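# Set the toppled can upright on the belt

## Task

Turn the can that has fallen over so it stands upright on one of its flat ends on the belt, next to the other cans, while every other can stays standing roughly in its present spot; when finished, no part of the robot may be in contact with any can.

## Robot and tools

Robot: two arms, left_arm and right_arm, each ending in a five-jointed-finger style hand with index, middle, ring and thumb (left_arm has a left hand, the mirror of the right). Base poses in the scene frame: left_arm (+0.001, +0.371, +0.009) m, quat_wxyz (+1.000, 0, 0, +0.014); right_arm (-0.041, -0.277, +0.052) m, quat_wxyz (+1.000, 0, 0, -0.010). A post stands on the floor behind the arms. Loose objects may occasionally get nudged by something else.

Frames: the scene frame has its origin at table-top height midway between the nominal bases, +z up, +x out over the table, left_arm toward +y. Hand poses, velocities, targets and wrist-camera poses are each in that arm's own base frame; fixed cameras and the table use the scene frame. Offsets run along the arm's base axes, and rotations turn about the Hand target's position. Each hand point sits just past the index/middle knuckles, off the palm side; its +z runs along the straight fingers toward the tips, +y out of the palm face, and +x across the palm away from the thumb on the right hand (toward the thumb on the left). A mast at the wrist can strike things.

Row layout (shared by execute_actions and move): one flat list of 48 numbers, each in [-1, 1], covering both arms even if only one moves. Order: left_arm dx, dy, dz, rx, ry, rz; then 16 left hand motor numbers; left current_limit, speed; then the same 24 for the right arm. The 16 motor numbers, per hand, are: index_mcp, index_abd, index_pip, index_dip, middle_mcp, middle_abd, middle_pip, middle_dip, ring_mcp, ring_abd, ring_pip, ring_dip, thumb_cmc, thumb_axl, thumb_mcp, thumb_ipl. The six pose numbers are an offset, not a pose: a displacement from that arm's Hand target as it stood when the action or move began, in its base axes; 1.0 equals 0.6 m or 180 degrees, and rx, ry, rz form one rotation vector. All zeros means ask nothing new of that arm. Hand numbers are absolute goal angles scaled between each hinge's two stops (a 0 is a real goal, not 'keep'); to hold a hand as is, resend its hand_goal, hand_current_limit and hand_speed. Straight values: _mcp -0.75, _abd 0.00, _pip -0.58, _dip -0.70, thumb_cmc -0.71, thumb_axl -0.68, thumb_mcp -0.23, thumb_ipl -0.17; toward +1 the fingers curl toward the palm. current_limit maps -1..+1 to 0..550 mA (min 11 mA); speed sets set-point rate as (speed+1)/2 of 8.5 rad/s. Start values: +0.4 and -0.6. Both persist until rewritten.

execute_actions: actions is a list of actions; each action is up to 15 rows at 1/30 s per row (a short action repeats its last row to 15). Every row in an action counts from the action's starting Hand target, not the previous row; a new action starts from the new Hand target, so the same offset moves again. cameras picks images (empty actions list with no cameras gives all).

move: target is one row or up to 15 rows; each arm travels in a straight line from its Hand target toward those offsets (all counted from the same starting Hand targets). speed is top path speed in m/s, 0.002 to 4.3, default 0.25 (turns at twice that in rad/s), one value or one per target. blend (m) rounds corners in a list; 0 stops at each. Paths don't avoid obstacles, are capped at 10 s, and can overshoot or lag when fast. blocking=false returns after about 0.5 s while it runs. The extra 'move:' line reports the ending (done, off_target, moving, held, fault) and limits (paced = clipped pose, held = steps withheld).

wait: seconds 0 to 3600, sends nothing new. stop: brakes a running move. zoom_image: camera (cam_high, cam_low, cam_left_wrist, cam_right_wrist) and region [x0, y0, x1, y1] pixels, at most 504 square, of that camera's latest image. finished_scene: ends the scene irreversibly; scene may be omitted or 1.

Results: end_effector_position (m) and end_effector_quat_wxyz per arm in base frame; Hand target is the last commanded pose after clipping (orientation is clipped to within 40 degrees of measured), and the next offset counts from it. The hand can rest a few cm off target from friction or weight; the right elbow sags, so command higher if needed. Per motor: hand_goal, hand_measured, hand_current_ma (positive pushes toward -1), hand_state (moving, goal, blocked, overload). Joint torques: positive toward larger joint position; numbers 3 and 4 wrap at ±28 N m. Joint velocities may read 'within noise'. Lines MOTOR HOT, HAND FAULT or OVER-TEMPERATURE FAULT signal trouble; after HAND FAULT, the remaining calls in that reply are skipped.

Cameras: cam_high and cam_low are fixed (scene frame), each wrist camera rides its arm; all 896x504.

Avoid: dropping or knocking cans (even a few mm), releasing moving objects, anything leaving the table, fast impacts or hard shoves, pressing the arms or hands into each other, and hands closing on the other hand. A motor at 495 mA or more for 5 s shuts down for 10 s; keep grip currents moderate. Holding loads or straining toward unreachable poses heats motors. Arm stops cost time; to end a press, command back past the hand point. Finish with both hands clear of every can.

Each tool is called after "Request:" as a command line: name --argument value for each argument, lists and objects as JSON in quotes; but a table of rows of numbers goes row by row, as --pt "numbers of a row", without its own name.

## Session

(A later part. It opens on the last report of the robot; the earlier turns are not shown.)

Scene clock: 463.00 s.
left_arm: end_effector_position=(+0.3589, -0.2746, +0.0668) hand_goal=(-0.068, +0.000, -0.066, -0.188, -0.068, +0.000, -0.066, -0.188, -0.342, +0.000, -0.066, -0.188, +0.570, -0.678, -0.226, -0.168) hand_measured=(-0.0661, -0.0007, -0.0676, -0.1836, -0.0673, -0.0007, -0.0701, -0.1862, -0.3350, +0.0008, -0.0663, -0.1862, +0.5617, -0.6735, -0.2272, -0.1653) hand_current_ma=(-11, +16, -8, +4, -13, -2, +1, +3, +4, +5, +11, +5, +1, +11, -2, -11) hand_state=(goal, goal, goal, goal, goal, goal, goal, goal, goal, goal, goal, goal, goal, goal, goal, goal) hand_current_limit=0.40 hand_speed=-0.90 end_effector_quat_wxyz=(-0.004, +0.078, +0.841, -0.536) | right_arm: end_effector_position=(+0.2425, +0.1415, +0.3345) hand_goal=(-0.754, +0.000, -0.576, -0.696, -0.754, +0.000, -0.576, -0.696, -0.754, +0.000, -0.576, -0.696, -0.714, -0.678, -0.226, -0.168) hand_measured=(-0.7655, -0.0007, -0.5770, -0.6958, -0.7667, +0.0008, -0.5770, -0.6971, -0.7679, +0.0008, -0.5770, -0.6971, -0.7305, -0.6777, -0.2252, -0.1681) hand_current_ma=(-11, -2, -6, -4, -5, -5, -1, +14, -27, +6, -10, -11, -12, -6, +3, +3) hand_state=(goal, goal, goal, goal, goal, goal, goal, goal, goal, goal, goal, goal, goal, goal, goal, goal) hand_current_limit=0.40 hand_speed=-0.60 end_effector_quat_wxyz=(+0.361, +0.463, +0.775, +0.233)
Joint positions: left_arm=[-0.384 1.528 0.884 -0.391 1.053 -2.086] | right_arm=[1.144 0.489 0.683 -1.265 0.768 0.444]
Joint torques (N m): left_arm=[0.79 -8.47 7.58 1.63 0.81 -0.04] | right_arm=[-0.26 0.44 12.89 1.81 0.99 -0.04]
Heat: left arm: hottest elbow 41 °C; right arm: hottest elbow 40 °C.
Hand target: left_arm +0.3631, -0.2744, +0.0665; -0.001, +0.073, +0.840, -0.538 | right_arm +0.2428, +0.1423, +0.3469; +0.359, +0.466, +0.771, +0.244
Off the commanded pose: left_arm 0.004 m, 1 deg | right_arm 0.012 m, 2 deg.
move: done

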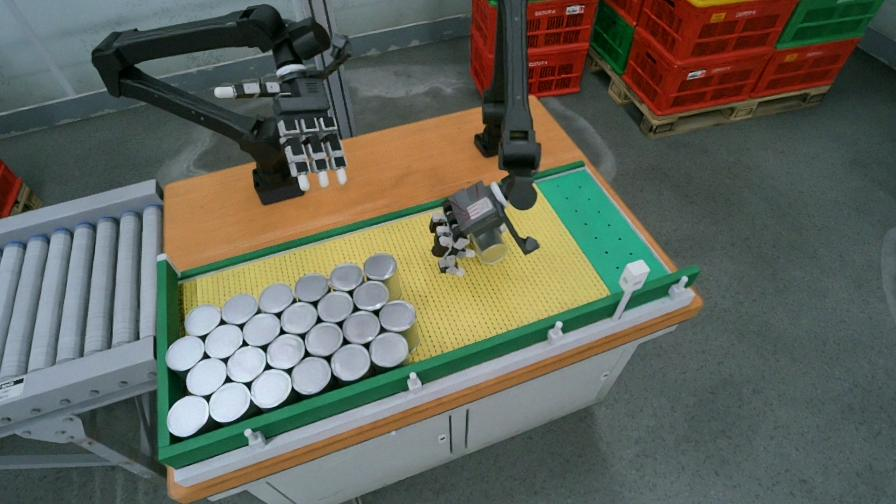

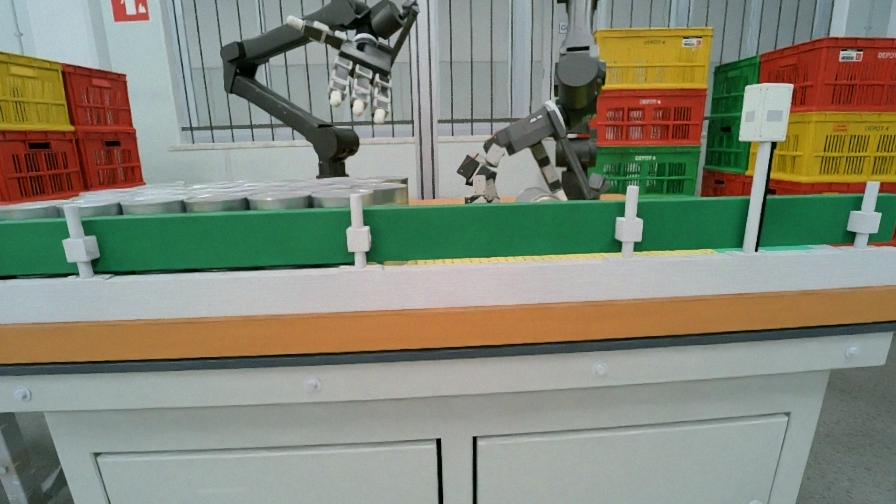

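Request:
move --target '[0,0,0,0,0,0,0.0,0,-0.066,-0.188,0.0,0,-0.066,-0.188,-0.342,0,-0.066,-0.188,0.571,-0.678,-0.157,-0.168,0.4,-0.95,0,0,0,0,0,0,-0.754,0,-0.576,-0.696,-0.754,0,-0.576,-0.696,-0.754,0,-0.576,-0.696,-0.714,-0.678,-0.226,-0.168,0.4,-0.6]' --cameras '["cam_high","cam_low"]' --speed 0.08

Request:
zoom_image --camera "cam_high" --region '[400, 160, 560, 290]'

Request:
zoom_image --camera "cam_low" --region '[450, 90, 630, 210]'

Scene clock: 471.30 s.
left_arm: end_effector_position=(+0.3589, -0.2746, +0.0668) hand_goal=(+0.000, +0.000, -0.066, -0.188, +0.000, +0.000, -0.066, -0.188, -0.342, +0.000, -0.066, -0.188, +0.570, -0.678, -0.158, -0.168) hand_measured=(-0.0480, +0.0023, -0.0765, -0.1874, -0.0311, +0.0023, -0.0753, -0.1887, -0.3350, +0.0008, -0.0663, -0.1874, +0.5617, -0.6735, -0.2193, -0.1767) hand_current_ma=(-78, +9, -10, -13, -45, -4, +10, +2, +9, +16, +10, +2, -9, +8, -101, -28) hand_state=(blocked, goal, goal, goal, blocked, goal, goal, goal, goal, goal, goal, goal, goal, goal, blocked, moving) hand_current_limit=0.40 hand_speed=-0.95 end_effector_quat_wxyz=(-0.004, +0.078, +0.841, -0.536) | right_arm: end_effector_position=(+0.2425, +0.1415, +0.3345) hand_goal=(-0.754, +0.000, -0.576, -0.696, -0.754, +0.000, -0.576, -0.696, -0.754, +0.000, -0.576, -0.696, -0.714, -0.678, -0.226, -0.168) hand_measured=(-0.7655, -0.0007, -0.5757, -0.6971, -0.7679, +0.0008, -0.5757, -0.6958, -0.7679, -0.0007, -0.5770, -0.6958, -0.7305, -0.6777, -0.2242, -0.1681) hand_current_ma=(-18, -4, -2, -2, -12, -2, +0, +6, -22, +4, -7, +3, -11, -5, +11, +13) hand_state=(goal, goal, goal, goal, goal, goal, goal, goal, goal, goal, goal, goal, goal, goal, goal, goal) hand_current_limit=0.40 hand_speed=-0.60 end_effector_quat_wxyz=(+0.361, +0.463, +0.775, +0.233)
Joint positions: left_arm=[-0.384 1.528 0.884 -0.391 1.053 -2.086] | right_arm=[1.144 0.489 0.683 -1.265 0.768 0.444]
Joint torques (N m): left_arm=[0.85 -8.47 7.57 1.63 0.81 -0.03] | right_arm=[-0.26 0.44 12.89 1.83 0.99 -0.05]
Heat: left arm: hottest elbow 41 °C; right arm: hottest elbow 41 °C.
Hand target: left_arm +0.3631, -0.2744, +0.0665; -0.001, +0.073, +0.840, -0.538 | right_arm +0.2428, +0.1423, +0.3469; +0.359, +0.466, +0.771, +0.244
Off the commanded pose: left_arm 0.004 m, 1 deg | right_arm 0.012 m, 2 deg.
move: done

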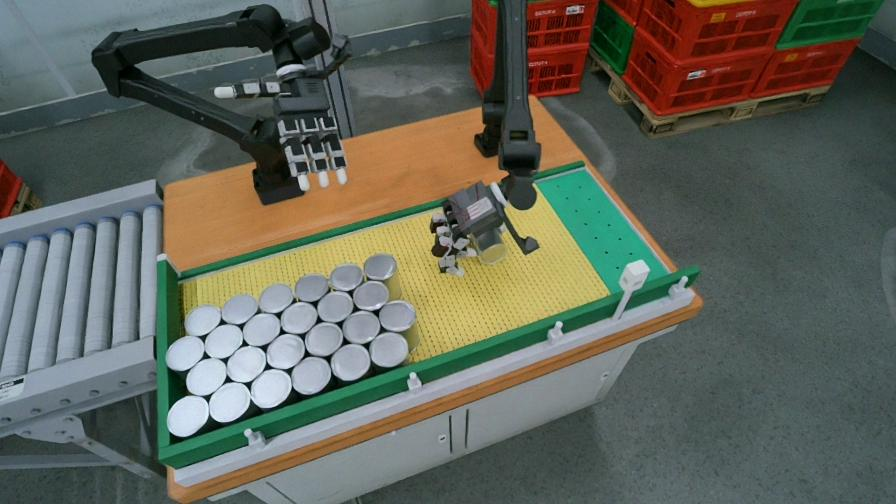

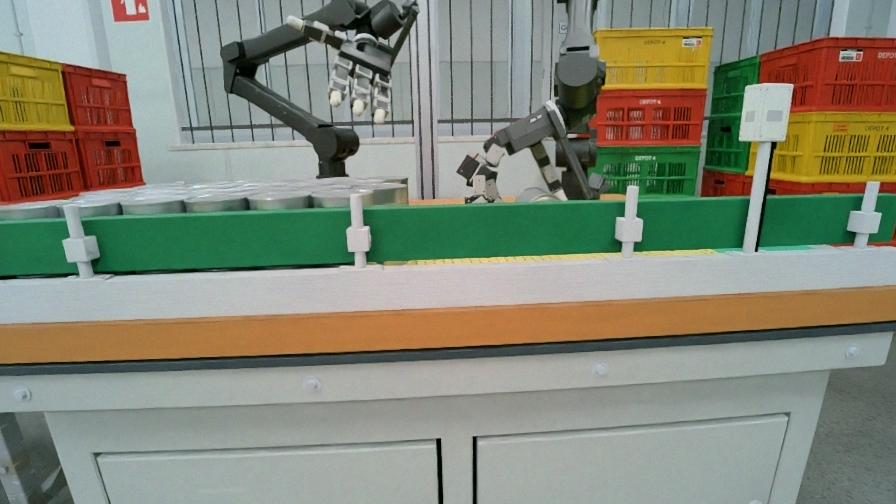

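Scaled by 3.150 from the camera's image (finer frame: 1280x720).

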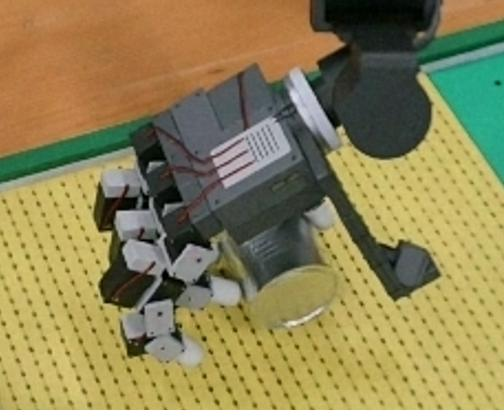

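Scaled by 2.800 from the camera's image (finer frame: 1280x720).

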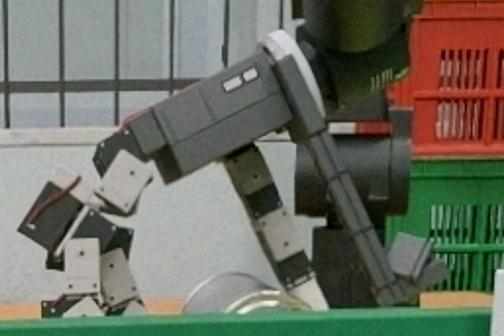

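Request:
move --target '[0,0,0,0,0,0,0.11,0,0.01,-0.145,0.11,0,0.01,-0.145,-0.342,0,-0.066,-0.188,0.571,-0.678,-0.03,-0.09,0.7,-0.95,0,0,0,0,0,0,-0.754,0,-0.576,-0.696,-0.754,0,-0.576,-0.696,-0.754,0,-0.576,-0.696,-0.714,-0.678,-0.226,-0.168,0.4,-0.6]' --cameras '["cam_high","cam_low"]' --speed 0.08

Request:
zoom_image --camera "cam_high" --region '[400, 160, 560, 290]'

Request:
zoom_image --camera "cam_low" --region '[450, 90, 630, 210]'

Scene clock: 486.47 s.
left_arm: end_effector_position=(+0.3589, -0.2746, +0.0668) hand_goal=(+0.110, +0.000, +0.010, -0.146, +0.110, +0.000, +0.010, -0.146, -0.342, +0.000, -0.066, -0.188, +0.570, -0.678, -0.030, -0.090) hand_measured=(-0.0456, +0.0052, -0.0765, -0.1836, -0.0263, +0.0052, -0.0753, -0.1862, -0.3338, +0.0008, -0.0676, -0.1862, +0.5630, -0.6735, -0.2203, -0.1776) hand_current_ma=(-195, +12, -117, -45, -159, -3, -110, -52, +12, +3, +4, +8, -5, +10, -274, -148) hand_state=(moving, goal, blocked, blocked, moving, goal, blocked, blocked, goal, goal, goal, goal, goal, goal, moving, moving) hand_current_limit=0.70 hand_speed=-0.95 end_effector_quat_wxyz=(-0.004, +0.078, +0.841, -0.536) | right_arm: end_effector_position=(+0.2425, +0.1415, +0.3345) hand_goal=(-0.754, +0.000, -0.576, -0.696, -0.754, +0.000, -0.576, -0.696, -0.754, +0.000, -0.576, -0.696, -0.714, -0.678, -0.226, -0.168) hand_measured=(-0.7643, +0.0008, -0.5770, -0.6958, -0.7679, -0.0007, -0.5770, -0.6958, -0.7691, -0.0007, -0.5770, -0.6958, -0.7305, -0.6767, -0.2242, -0.1681) hand_current_ma=(-7, -18, +3, +1, -4, +3, +1, +6, -20, +9, -3, +10, -6, -8, +10, +1) hand_state=(goal, goal, goal, goal, goal, goal, goal, goal, goal, goal, goal, goal, goal, goal, goal, goal) hand_current_limit=0.40 hand_speed=-0.60 end_effector_quat_wxyz=(+0.361, +0.463, +0.775, +0.233)
Joint positions: left_arm=[-0.384 1.528 0.884 -0.391 1.053 -2.086] | right_arm=[1.144 0.489 0.683 -1.265 0.768 0.444]
Joint torques (N m): left_arm=[0.91 -8.47 7.57 1.63 0.81 -0.04] | right_arm=[-0.26 0.44 12.89 1.81 0.99 -0.04]
Heat: left arm: hottest elbow 41 °C; right arm: hottest elbow 41 °C.
Hand target: left_arm +0.3631, -0.2744, +0.0665; -0.001, +0.073, +0.840, -0.538 | right_arm +0.2428, +0.1423, +0.3469; +0.359, +0.466, +0.771, +0.244
Off the commanded pose: left_arm 0.004 m, 1 deg | right_arm 0.012 m, 2 deg.
move: done

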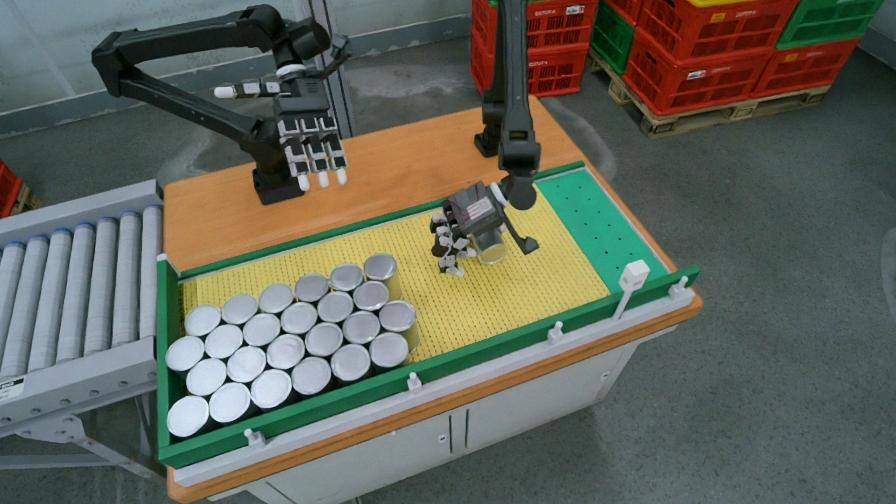

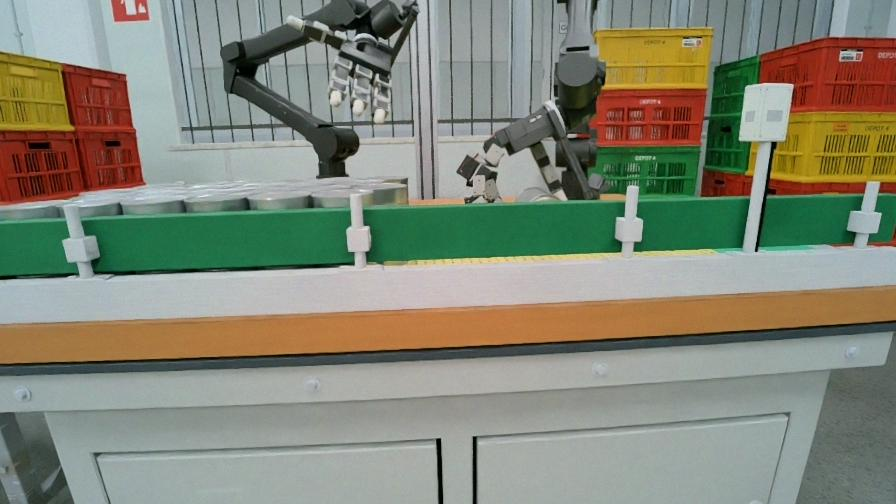

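Scaled by 3.150 from the camera's image (finer frame: 1280x720).

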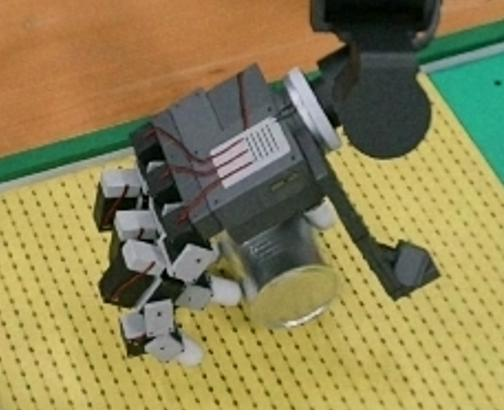

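Scaled by 2.800 from the camera's image (finer frame: 1280x720).

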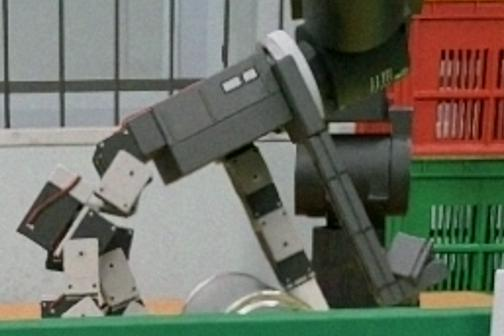

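Request:
move --pt "0 0 0 0 0 0 0.16 0 0.03 -0.13 0.17 0 0.03 -0.13 -0.342 0 -0.066 -0.188 0.571 -0.678 0.03 -0.06 0.7 -0.9 0 0 0 0 0 0 -0.754 0 -0.576 -0.696 -0.754 0 -0.576 -0.696 -0.754 0 -0.576 -0.696 -0.714 -0.678 -0.226 -0.168 0.4 -0.6" --pt "0 0 0.05 0 0 0 0.16 0 0.03 -0.13 0.17 0 0.03 -0.13 -0.342 0 -0.066 -0.188 0.571 -0.678 0.03 -0.06 0.7 -0.9 0 0 0 0 0 0 -0.754 0 -0.576 -0.696 -0.754 0 -0.576 -0.696 -0.754 0 -0.576 -0.696 -0.714 -0.678 -0.226 -0.168 0.4 -0.6" --cameras '["cam_high","cam_low"]' --speed 0.05

Request:
zoom_image --camera "cam_high" --region '[400, 160, 560, 290]'

Request:
zoom_image --camera "cam_low" --region '[450, 90, 630, 210]'

Scene clock: 494.50 s.
left_arm: end_effector_position=(+0.3482, -0.2700, +0.0700) hand_goal=(+0.160, +0.000, +0.030, -0.130, +0.170, +0.000, +0.030, -0.130, -0.342, +0.000, -0.066, -0.188, +0.570, -0.678, +0.030, -0.060) hand_measured=(-0.0419, +0.0184, -0.0791, -0.1849, +0.0087, +0.0110, -0.0765, -0.1862, -0.3350, -0.0007, -0.0663, -0.1862, +0.5328, -0.6809, -0.2183, -0.1767) hand_current_ma=(-343, +17, -160, -75, -272, +14, -135, -75, +20, +3, +16, +3, -45, -1, -473, -243) hand_state=(blocked, goal, blocked, blocked, blocked, goal, blocked, blocked, goal, goal, goal, goal, blocked, goal, blocked, blocked) hand_current_limit=0.70 hand_speed=-0.90 end_effector_quat_wxyz=(-0.021, +0.067, +0.845, -0.530) | right_arm: end_effector_position=(+0.2425, +0.1415, +0.3345) hand_goal=(-0.754, +0.000, -0.576, -0.696, -0.754, +0.000, -0.576, -0.696, -0.754, +0.000, -0.576, -0.696, -0.714, -0.678, -0.226, -0.168) hand_measured=(-0.7655, +0.0008, -0.5770, -0.6958, -0.7679, +0.0008, -0.5770, -0.6958, -0.7691, +0.0008, -0.5757, -0.6958, -0.7305, -0.6767, -0.2242, -0.1681) hand_current_ma=(-4, -9, +5, -7, -9, +0, -2, +9, -21, +9, -2, +5, -13, -12, +11, +10) hand_state=(goal, goal, goal, goal, goal, goal, goal, goal, goal, goal, goal, goal, goal, goal, goal, goal) hand_current_limit=0.40 hand_speed=-0.60 end_effector_quat_wxyz=(+0.361, +0.463, +0.775, +0.233)
Joint positions: left_arm=[-0.384 1.512 0.884 -0.45 1.051 -2.086] | right_arm=[1.144 0.489 0.683 -1.265 0.768 0.444]
Joint torques (N m): left_arm=[0.85 -11.05 10.06 0.29 0.92 -0.06] | right_arm=[-0.21 0.44 12.89 1.85 0.99 -0.04]
Heat: left arm: hottest elbow 41 °C; right arm: hottest elbow 41 °C.
Hand target: left_arm +0.3631, -0.2744, +0.0963; -0.001, +0.073, +0.840, -0.538 | right_arm +0.2428, +0.1423, +0.3469; +0.359, +0.466, +0.771, +0.244
Off the commanded pose: left_arm 0.031 m, 3 deg | right_arm 0.012 m, 2 deg.
move: off_target (left_arm)

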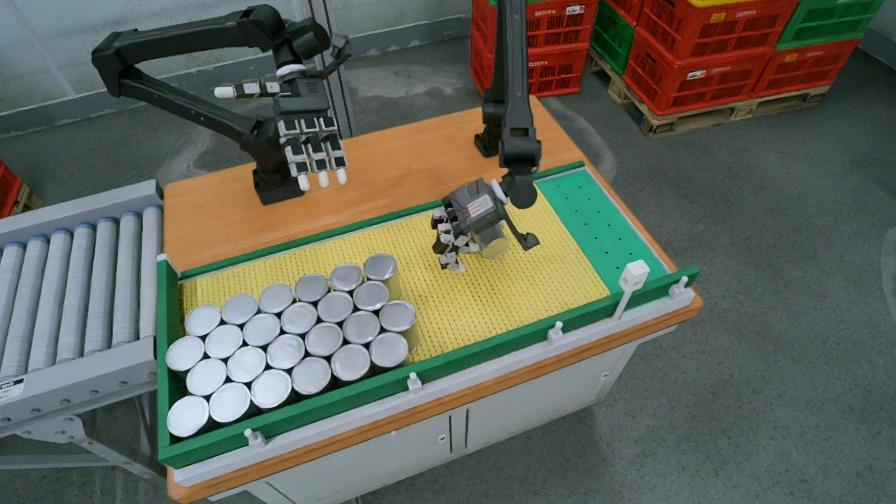

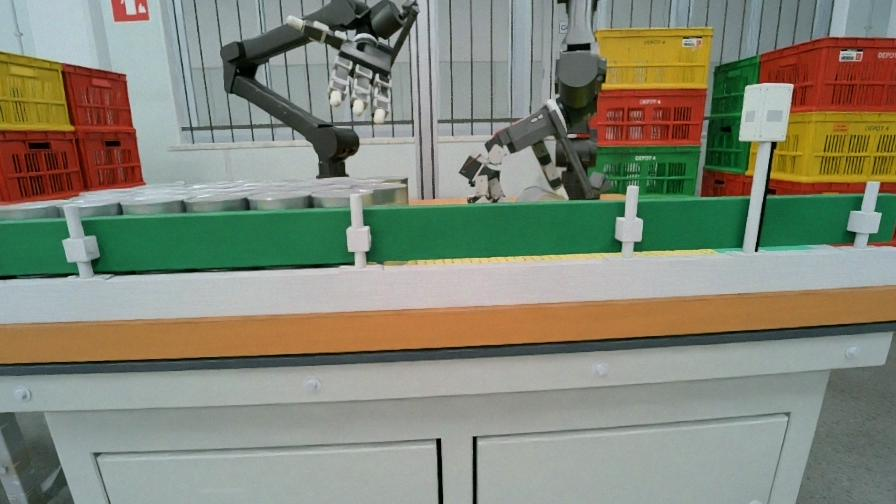

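Scaled by 3.150 from the camera's image (finer frame: 1280x720).

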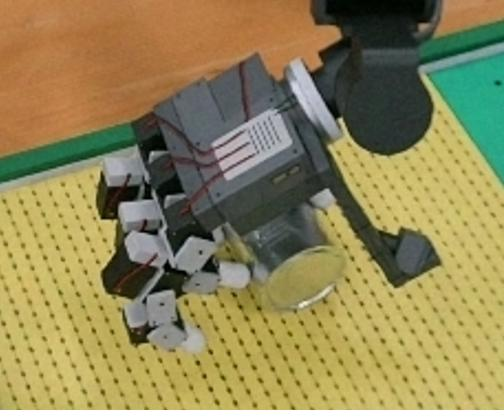

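Scaled by 2.800 from the camera's image (finer frame: 1280x720).

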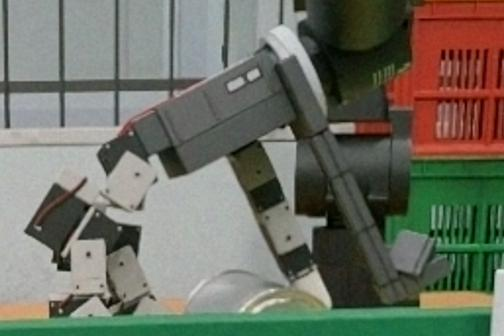

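Request:
move --pt "0 0 -0.05 0 0 0 0.0 0 -0.066 -0.188 0.0 0 -0.066 -0.188 -0.342 0 -0.066 -0.188 0.571 -0.678 -0.15 -0.168 0.7 -0.9 0 0 0 0 0 0 -0.754 0 -0.576 -0.696 -0.754 0 -0.576 -0.696 -0.754 0 -0.576 -0.696 -0.714 -0.678 -0.226 -0.168 0.4 -0.6" --pt "0 0 -0.05 0 0 0 -0.12 0 -0.066 -0.188 -0.12 0 -0.066 -0.188 -0.342 0 -0.066 -0.188 0.657 -0.678 -0.3 -0.168 0.7 -0.9 0 0 0 0 0 0 -0.754 0 -0.576 -0.696 -0.754 0 -0.576 -0.696 -0.754 0 -0.576 -0.696 -0.714 -0.678 -0.226 -0.168 0.4 -0.6" --cameras '["cam_high","cam_low"]' --speed 0.05

Request:
zoom_image --camera "cam_high" --region '[400, 160, 560, 290]'

Request:
zoom_image --camera "cam_low" --region '[450, 90, 630, 210]'

Scene clock: 509.83 s.
left_arm: end_effector_position=(+0.3585, -0.2746, +0.0683) hand_goal=(-0.120, +0.000, -0.066, -0.188, -0.120, +0.000, -0.066, -0.188, -0.342, +0.000, -0.066, -0.188, +0.656, -0.678, -0.300, -0.168) hand_measured=(-0.1083, +0.0008, -0.0765, -0.1989, -0.1035, -0.0021, -0.0804, -0.1989, -0.3350, +0.0008, -0.0676, -0.1874, +0.6433, -0.6809, -0.2846, -0.1681) hand_current_ma=(-2, +6, -5, -12, +11, +4, -10, -16, +9, -3, +10, -2, -9, +10, +16, -3) hand_state=(goal, goal, goal, goal, goal, goal, goal, goal, goal, goal, goal, goal, goal, goal, goal, goal) hand_current_limit=0.70 hand_speed=-0.90 end_effector_quat_wxyz=(-0.005, +0.074, +0.841, -0.536) | right_arm: end_effector_position=(+0.2425, +0.1415, +0.3345) hand_goal=(-0.754, +0.000, -0.576, -0.696, -0.754, +0.000, -0.576, -0.696, -0.754, +0.000, -0.576, -0.696, -0.714, -0.678, -0.226, -0.168) hand_measured=(-0.7655, +0.0008, -0.5770, -0.6958, -0.7679, -0.0007, -0.5770, -0.6971, -0.7691, +0.0008, -0.5770, -0.6945, -0.7318, -0.6767, -0.2242, -0.1672) hand_current_ma=(+1, -3, +6, +6, -10, +5, -11, +8, -23, +0, -6, +11, -11, -6, +15, +8) hand_state=(goal, goal, goal, goal, goal, goal, goal, goal, goal, goal, goal, goal, goal, goal, goal, goal) hand_current_limit=0.40 hand_speed=-0.60 end_effector_quat_wxyz=(+0.361, +0.463, +0.775, +0.233)
Joint positions: left_arm=[-0.384 1.524 0.884 -0.39 1.051 -2.097] | right_arm=[1.144 0.489 0.683 -1.265 0.768 0.444]
Joint torques (N m): left_arm=[0.85 -8.18 7.61 1.63 0.87 0.09] | right_arm=[-0.26 0.44 12.9 1.83 0.99 -0.04]
Heat: left arm: hottest elbow 42 °C; right arm: hottest elbow 41 °C.
Hand target: left_arm +0.3632, -0.2744, +0.0664; -0.001, +0.073, +0.840, -0.538 | right_arm +0.2428, +0.1423, +0.3469; +0.359, +0.466, +0.771, +0.244
Off the commanded pose: left_arm 0.005 m, 1 deg | right_arm 0.012 m, 2 deg.
move: done

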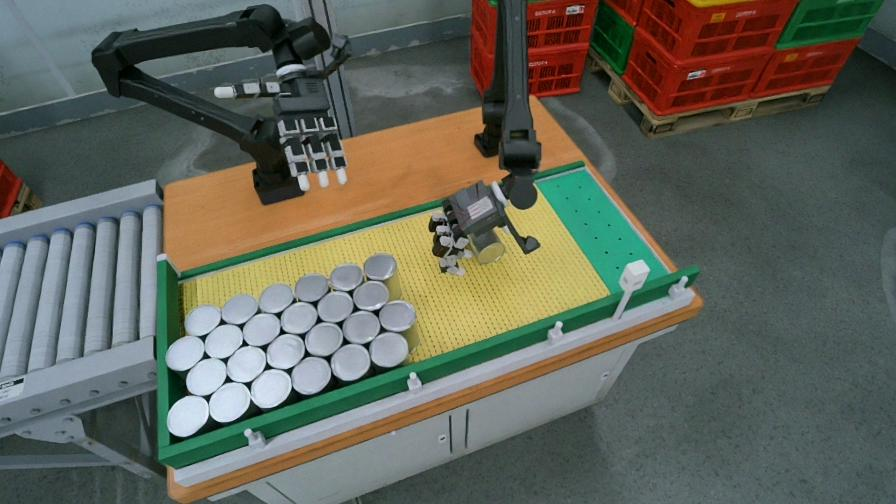

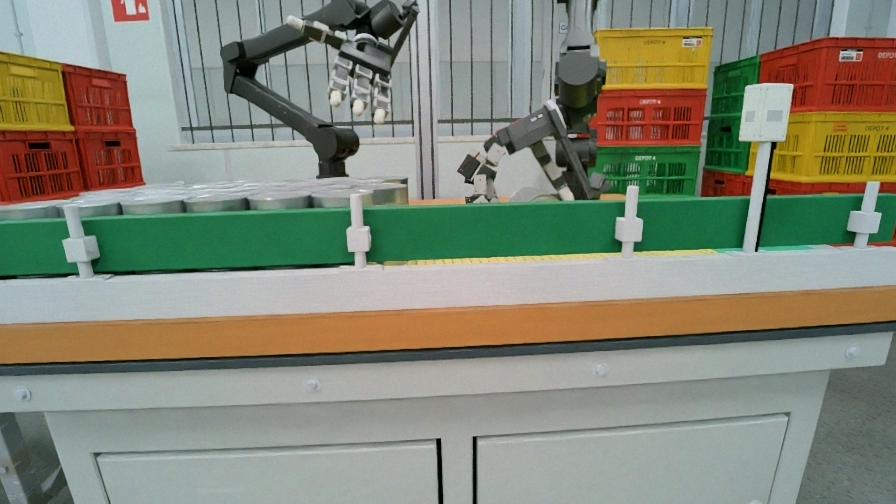

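Scaled by 3.150 from the camera's image (finer frame: 1280x720).

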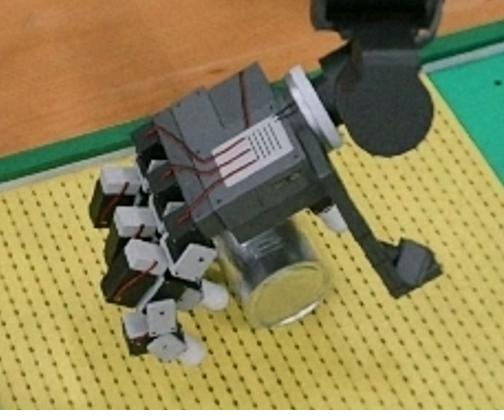

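Scaled by 2.800 from the camera's image (finer frame: 1280x720).

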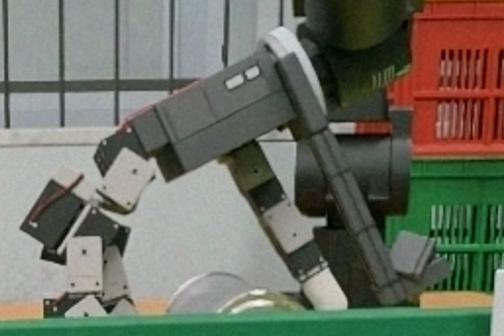

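Request:
zoom_image --camera "cam_low" --region '[490, 130, 600, 210]'

Request:
zoom_image --camera "cam_high" --region '[450, 200, 530, 280]'

Scaled by 4.582 from the camera's image (finer frame: 1280x720).

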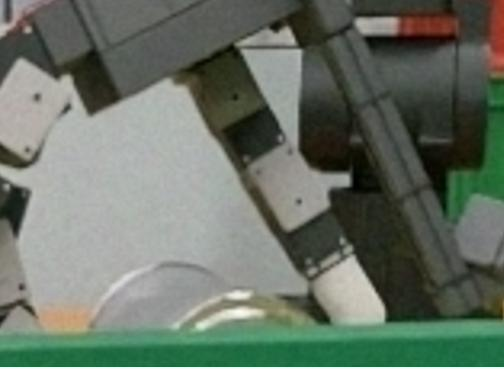

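Scaled by 6.300 from the camera's image (finer frame: 1280x720).

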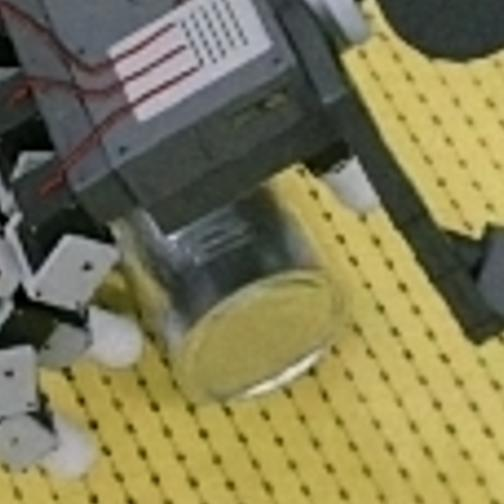

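Request:
move --pt "-0.0083 -0.0145 -0.0025 0 0 0 -0.12 0 -0.066 -0.188 -0.12 0 -0.066 -0.188 -0.342 0 -0.066 -0.188 0.671 -0.678 -0.3 -0.168 0.7 -0.9 0 0 0 0 0 0 -0.754 0 -0.576 -0.696 -0.754 0 -0.576 -0.696 -0.754 0 -0.576 -0.696 -0.714 -0.678 -0.226 -0.168 0.4 -0.6" --pt "-0.0083 -0.0145 -0.0025 0 0 0 -0.02 0 -0.05 -0.18 -0.02 0 -0.05 -0.18 -0.342 0 -0.066 -0.188 0.671 -0.678 -0.17 -0.15 0.7 -0.93 0 0 0 0 0 0 -0.754 0 -0.576 -0.696 -0.754 0 -0.576 -0.696 -0.754 0 -0.576 -0.696 -0.714 -0.678 -0.226 -0.168 0.4 -0.6" --pt "-0.0083 -0.0145 -0.0025 0 0 0 0.07 0 0.01 -0.15 0.07 0 0.01 -0.15 -0.342 0 -0.066 -0.188 0.671 -0.678 -0.05 -0.09 0.7 -0.93 0 0 0 0 0 0 -0.754 0 -0.576 -0.696 -0.754 0 -0.576 -0.696 -0.754 0 -0.576 -0.696 -0.714 -0.678 -0.226 -0.168 0.4 -0.6" --cameras '["cam_high","cam_low"]' --speed 0.05

Request:
zoom_image --camera "cam_low" --region '[450, 90, 630, 210]'

Request:
zoom_image --camera "cam_high" --region '[430, 180, 530, 280]'

Scene clock: 535.60 s.
left_arm: end_effector_position=(+0.3599, -0.2789, +0.0690) hand_goal=(+0.070, +0.000, +0.010, -0.150, +0.070, +0.000, +0.010, -0.150, -0.342, +0.000, -0.066, -0.188, +0.670, -0.678, -0.050, -0.090) hand_measured=(-0.0516, +0.0023, -0.0637, -0.1823, -0.0178, -0.0021, -0.0547, -0.1747, -0.3350, -0.0007, -0.0676, -0.1874, +0.6572, -0.6788, -0.2361, -0.1624) hand_current_ma=(-198, +9, -90, -50, -132, -7, -72, -25, +4, +6, +7, +5, -25, +3, -331, -141) hand_state=(blocked, goal, blocked, blocked, blocked, goal, blocked, blocked, goal, goal, goal, goal, goal, goal, moving, blocked) hand_current_limit=0.70 hand_speed=-0.93 end_effector_quat_wxyz=(+0.000, +0.079, +0.840, -0.536) | right_arm: end_effector_position=(+0.2425, +0.1415, +0.3345) hand_goal=(-0.754, +0.000, -0.576, -0.696, -0.754, +0.000, -0.576, -0.696, -0.754, +0.000, -0.576, -0.696, -0.714, -0.678, -0.226, -0.168) hand_measured=(-0.7655, -0.0007, -0.5770, -0.6958, -0.7679, -0.0007, -0.5770, -0.6958, -0.7691, +0.0008, -0.5770, -0.6958, -0.7305, -0.6777, -0.2242, -0.1681) hand_current_ma=(-9, +1, +2, +3, -9, -2, +7, +8, -13, +9, -6, +1, -3, -7, +4, +5) hand_state=(goal, goal, goal, goal, goal, goal, goal, goal, goal, goal, goal, goal, goal, goal, goal, goal) hand_current_limit=0.40 hand_speed=-0.60 end_effector_quat_wxyz=(+0.361, +0.463, +0.775, +0.233)
Joint positions: left_arm=[-0.393 1.524 0.884 -0.37 1.046 -2.106] | right_arm=[1.144 0.489 0.683 -1.265 0.768 0.444]
Joint torques (N m): left_arm=[-0.21 -8.18 7.3 1.68 0.7 0] | right_arm=[-0.26 0.44 12.9 1.81 0.99 -0.04]
Heat: left arm: hottest elbow 41 °C; right arm: hottest elbow 41 °C.
Hand target: left_arm +0.3582, -0.2831, +0.0649; -0.001, +0.073, +0.840, -0.538 | right_arm +0.2428, +0.1423, +0.3469; +0.359, +0.466, +0.771, +0.244
Off the commanded pose: left_arm 0.006 m, 1 deg | right_arm 0.012 m, 2 deg.
joint sent to its limit (left arm) — joint 6 (wrist roll), lower limit. The joint targets still meet the commanded pose.
move: done

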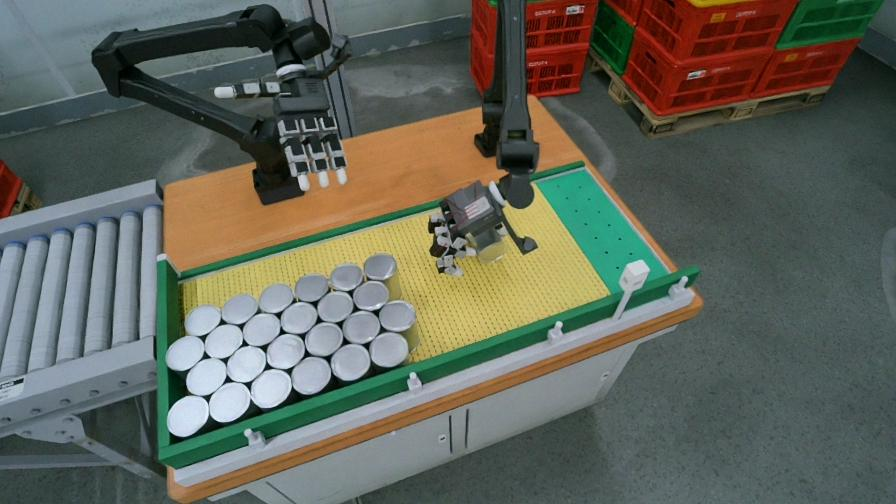

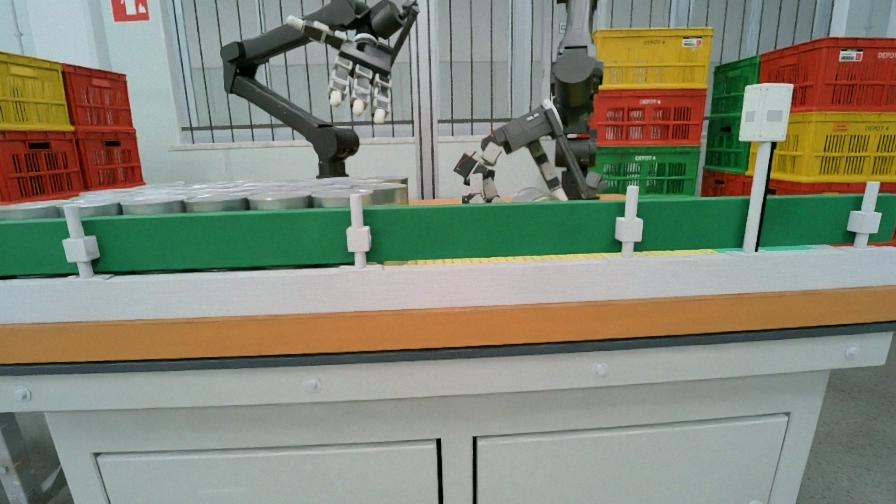

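Scaled by 2.800 from the camera's image (finer frame: 1280x720).

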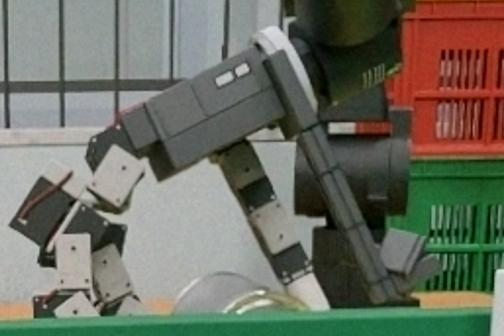

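Scaled by 5.040 from the camera's image (finer frame: 1280x720).

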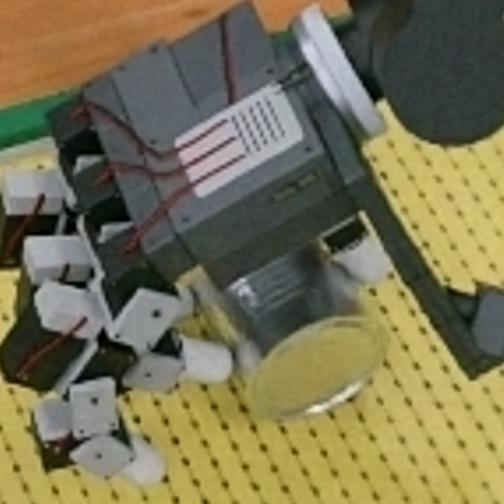

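Request:
move --pt "0 0 0 0 0 0 0.13 0 0.03 -0.14 0.15 0 0.03 -0.14 -0.342 0 -0.066 -0.188 0.671 -0.678 0.03 -0.05 0.7 -0.93 0 0 0 0 0 0 -0.754 0 -0.576 -0.696 -0.754 0 -0.576 -0.696 -0.754 0 -0.576 -0.696 -0.714 -0.678 -0.226 -0.168 0.4 -0.6" --pt "0.02 0 0.1 0 0 0 0.13 0 0.03 -0.14 0.15 0 0.03 -0.14 -0.342 0 -0.066 -0.188 0.671 -0.678 0.03 -0.05 0.7 -0.93 0 0 0 0 0 0 -0.754 0 -0.576 -0.696 -0.754 0 -0.576 -0.696 -0.754 0 -0.576 -0.696 -0.714 -0.678 -0.226 -0.168 0.4 -0.6" --cameras '["cam_high","cam_low"]' --speed 0.05

Request:
zoom_image --camera "cam_low" --region '[450, 90, 630, 210]'

Request:
zoom_image --camera "cam_high" --region '[430, 180, 530, 280]'

Scene clock: 545.97 s.
left_arm: end_effector_position=(+0.3550, -0.2772, +0.1050) hand_goal=(+0.130, +0.000, +0.030, -0.140, +0.150, +0.000, +0.030, -0.140, -0.342, +0.000, -0.066, -0.188, +0.670, -0.678, +0.030, -0.050) hand_measured=(+0.1233, +0.0008, +0.0171, -0.1505, +0.1414, -0.0021, +0.0133, -0.1505, -0.3350, -0.0007, -0.0663, -0.1874, +0.6584, -0.6809, +0.0321, -0.0509) hand_current_ma=(-19, +3, -15, -14, -19, -6, -5, -7, +13, +12, +12, +7, -8, +4, -7, -14) hand_state=(goal, goal, goal, goal, goal, goal, goal, goal, goal, goal, goal, goal, goal, goal, goal, goal) hand_current_limit=0.70 hand_speed=-0.93 end_effector_quat_wxyz=(-0.016, +0.068, +0.844, -0.532) | right_arm: end_effector_position=(+0.2425, +0.1415, +0.3345) hand_goal=(-0.754, +0.000, -0.576, -0.696, -0.754, +0.000, -0.576, -0.696, -0.754, +0.000, -0.576, -0.696, -0.714, -0.678, -0.226, -0.168) hand_measured=(-0.7655, -0.0007, -0.5770, -0.6958, -0.7679, +0.0008, -0.5757, -0.6958, -0.7679, +0.0008, -0.5757, -0.6971, -0.7305, -0.6777, -0.2252, -0.1681) hand_current_ma=(-6, -4, -1, +1, -18, +1, +0, +5, -23, +9, -12, -6, -3, -12, +8, +12) hand_state=(goal, goal, goal, goal, goal, goal, goal, goal, goal, goal, goal, goal, goal, goal, goal, goal) hand_current_limit=0.40 hand_speed=-0.60 end_effector_quat_wxyz=(+0.361, +0.463, +0.775, +0.233)
Joint positions: left_arm=[-0.393 1.47 0.943 -0.518 1.046 -2.111] | right_arm=[1.144 0.489 0.683 -1.265 0.768 0.444]
Joint torques (N m): left_arm=[0.62 -9.05 11.06 0.35 0.8 0.04] | right_arm=[-0.26 0.44 12.9 1.84 0.99 -0.04]
Heat: left arm: hottest elbow 40 °C; right arm: hottest elbow 41 °C.
Hand target: left_arm +0.3702, -0.2831, +0.1248; -0.001, +0.073, +0.840, -0.538 | right_arm +0.2428, +0.1423, +0.3469; +0.359, +0.466, +0.771, +0.244
Off the commanded pose: left_arm 0.026 m, 2 deg | right_arm 0.012 m, 2 deg.
joint sent to its limit (left arm) — joint 6 (wrist roll), lower limit. The joint targets still meet the commanded pose.
move: off_target (left_arm)

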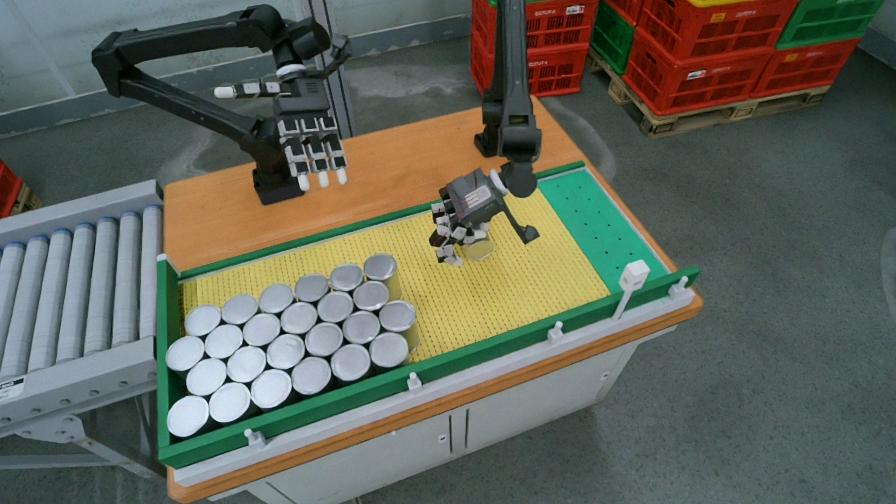

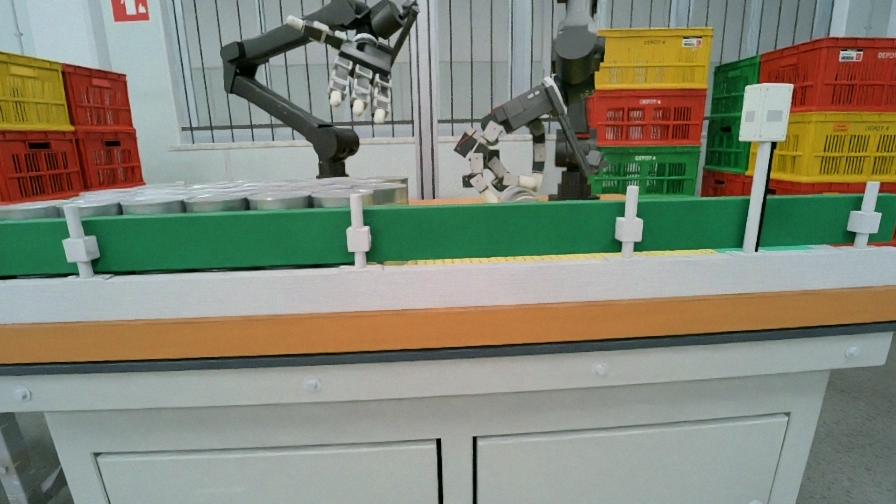

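Scaled by 2.800 from the camera's image (finer frame: 1280x720).

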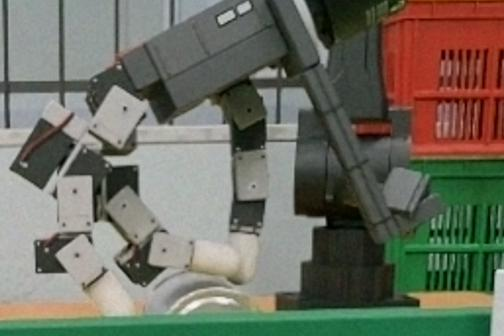

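Scaled by 5.040 from the camera's image (finer frame: 1280x720).

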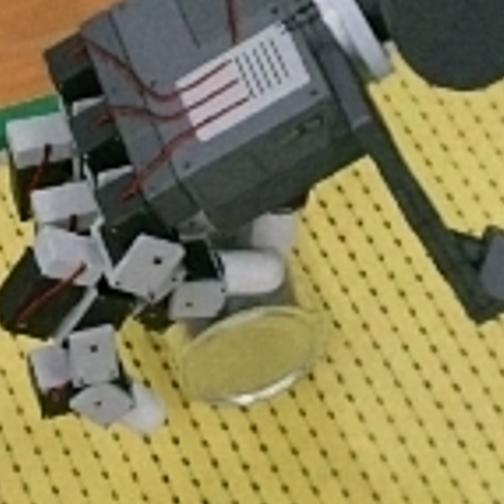

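Request:
move --target '[0.0,0,0.05,0,0,0,-0.205,0,-0.03,-0.15,-0.205,0,-0.03,-0.15,-0.342,0,-0.066,-0.188,0.671,-0.678,-0.4,-0.168,0.6,-0.6,0,0,0,0,0,0,-0.754,0,-0.576,-0.696,-0.754,0,-0.576,-0.696,-0.754,0,-0.576,-0.696,-0.714,-0.678,-0.226,-0.168,0.4,-0.6]' --cameras '["cam_high","cam_low"]' --speed 0.1

Request:
zoom_image --camera "cam_low" --region '[470, 120, 590, 210]'

Request:
zoom_image --camera "cam_high" --region '[430, 180, 530, 280]'

Scene clock: 732.33 s.
left_arm: end_effector_position=(+0.3531, -0.2764, +0.1277) hand_goal=(-0.206, +0.000, -0.030, -0.150, -0.206, +0.000, -0.030, -0.150, -0.342, +0.000, -0.066, -0.188, +0.670, -0.678, -0.400, -0.168) hand_measured=(-0.1867, -0.0007, -0.0252, -0.1428, -0.1867, -0.0095, -0.0252, -0.1428, -0.3338, +0.0008, -0.0637, -0.1874, +0.6572, -0.6809, -0.3885, -0.1662) hand_current_ma=(+10, +12, +13, +1, +15, -7, +9, +2, +5, +1, +11, -1, -19, -5, +0, -4) hand_state=(goal, goal, goal, goal, goal, goal, goal, goal, goal, goal, goal, goal, goal, goal, goal, goal) hand_current_limit=0.60 hand_speed=-0.60 end_effector_quat_wxyz=(-0.023, +0.063, +0.845, -0.530) | right_arm: end_effector_position=(+0.2425, +0.1415, +0.3345) hand_goal=(-0.754, +0.000, -0.576, -0.696, -0.754, +0.000, -0.576, -0.696, -0.754, +0.000, -0.576, -0.696, -0.714, -0.678, -0.226, -0.168) hand_measured=(-0.7655, -0.0007, -0.5770, -0.6958, -0.7679, -0.0007, -0.5770, -0.6958, -0.7691, +0.0008, -0.5770, -0.6958, -0.7318, -0.6767, -0.2242, -0.1672) hand_current_ma=(-9, -6, +5, +1, -2, +5, +0, +9, -15, +4, -3, +1, -11, -13, +7, +8) hand_state=(goal, goal, goal, goal, goal, goal, goal, goal, goal, goal, goal, goal, goal, goal, goal, goal) hand_current_limit=0.40 hand_speed=-0.60 end_effector_quat_wxyz=(+0.361, +0.463, +0.775, +0.233)
Joint positions: left_arm=[-0.393 1.443 0.983 -0.602 1.048 -2.112] | right_arm=[1.144 0.489 0.683 -1.265 0.768 0.444]
Joint torques (N m): left_arm=[0.56 -9.76 11.82 0.28 0.79 0.04] | right_arm=[-0.26 0.44 12.9 1.85 0.99 -0.04]
Heat: left arm: hottest elbow 44 °C; right arm: hottest elbow 43 °C.
Hand target: left_arm +0.3700, -0.2831, +0.1547; -0.001, +0.073, +0.840, -0.538 | right_arm +0.2428, +0.1423, +0.3469; +0.359, +0.466, +0.771, +0.244
Off the commanded pose: left_arm 0.033 m, 3 deg | right_arm 0.012 m, 2 deg.
joint sent to its limit (left arm) — joint 6 (wrist roll), lower limit. The joint targets still meet the commanded pose.
move: off_target (left_arm)

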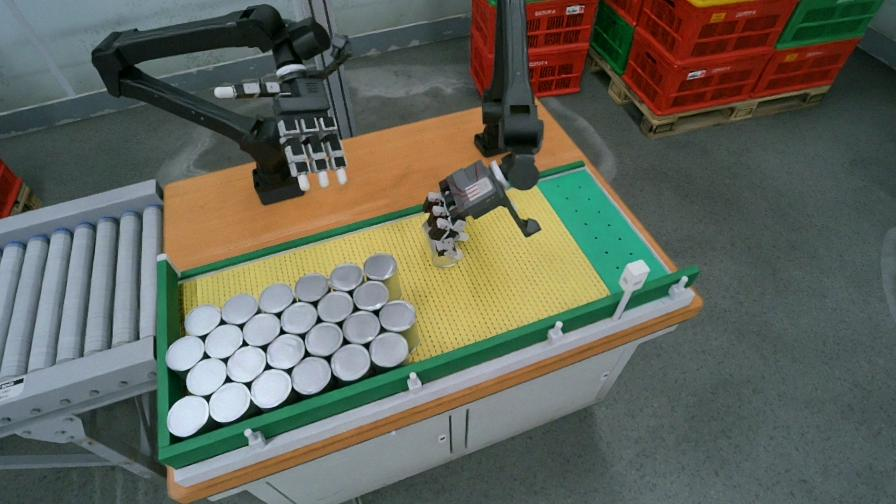

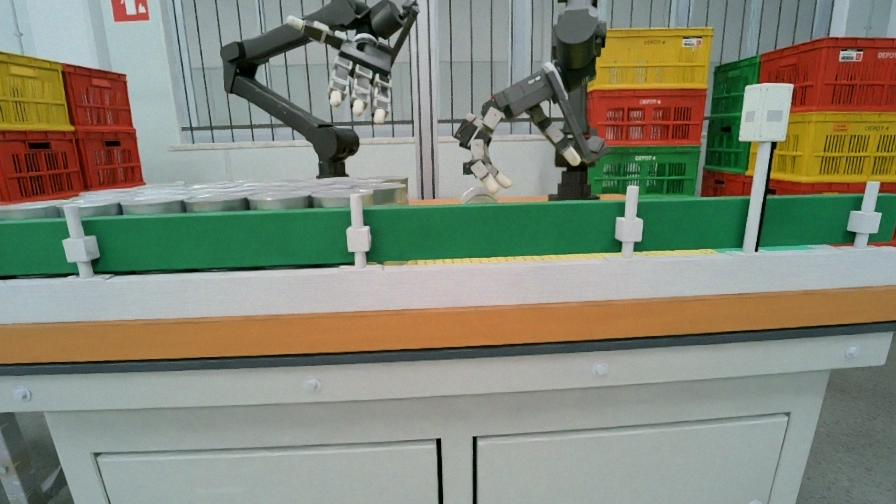

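Scaled by 4.200 from the camera's image (finer frame: 1280x720).

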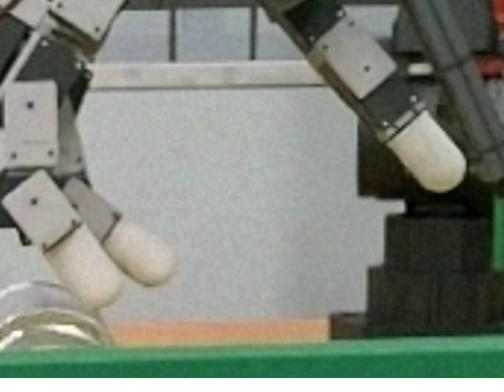

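Scaled by 5.040 from the camera's image (finer frame: 1280x720).

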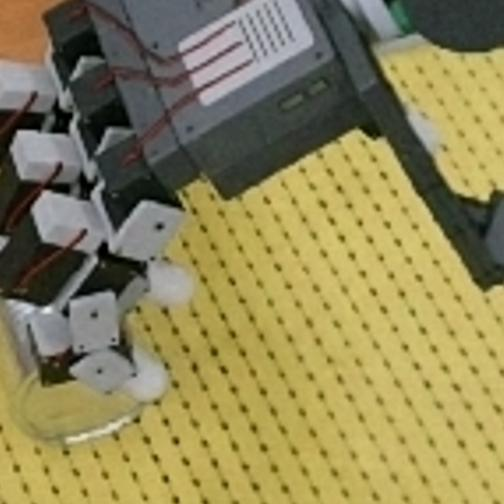

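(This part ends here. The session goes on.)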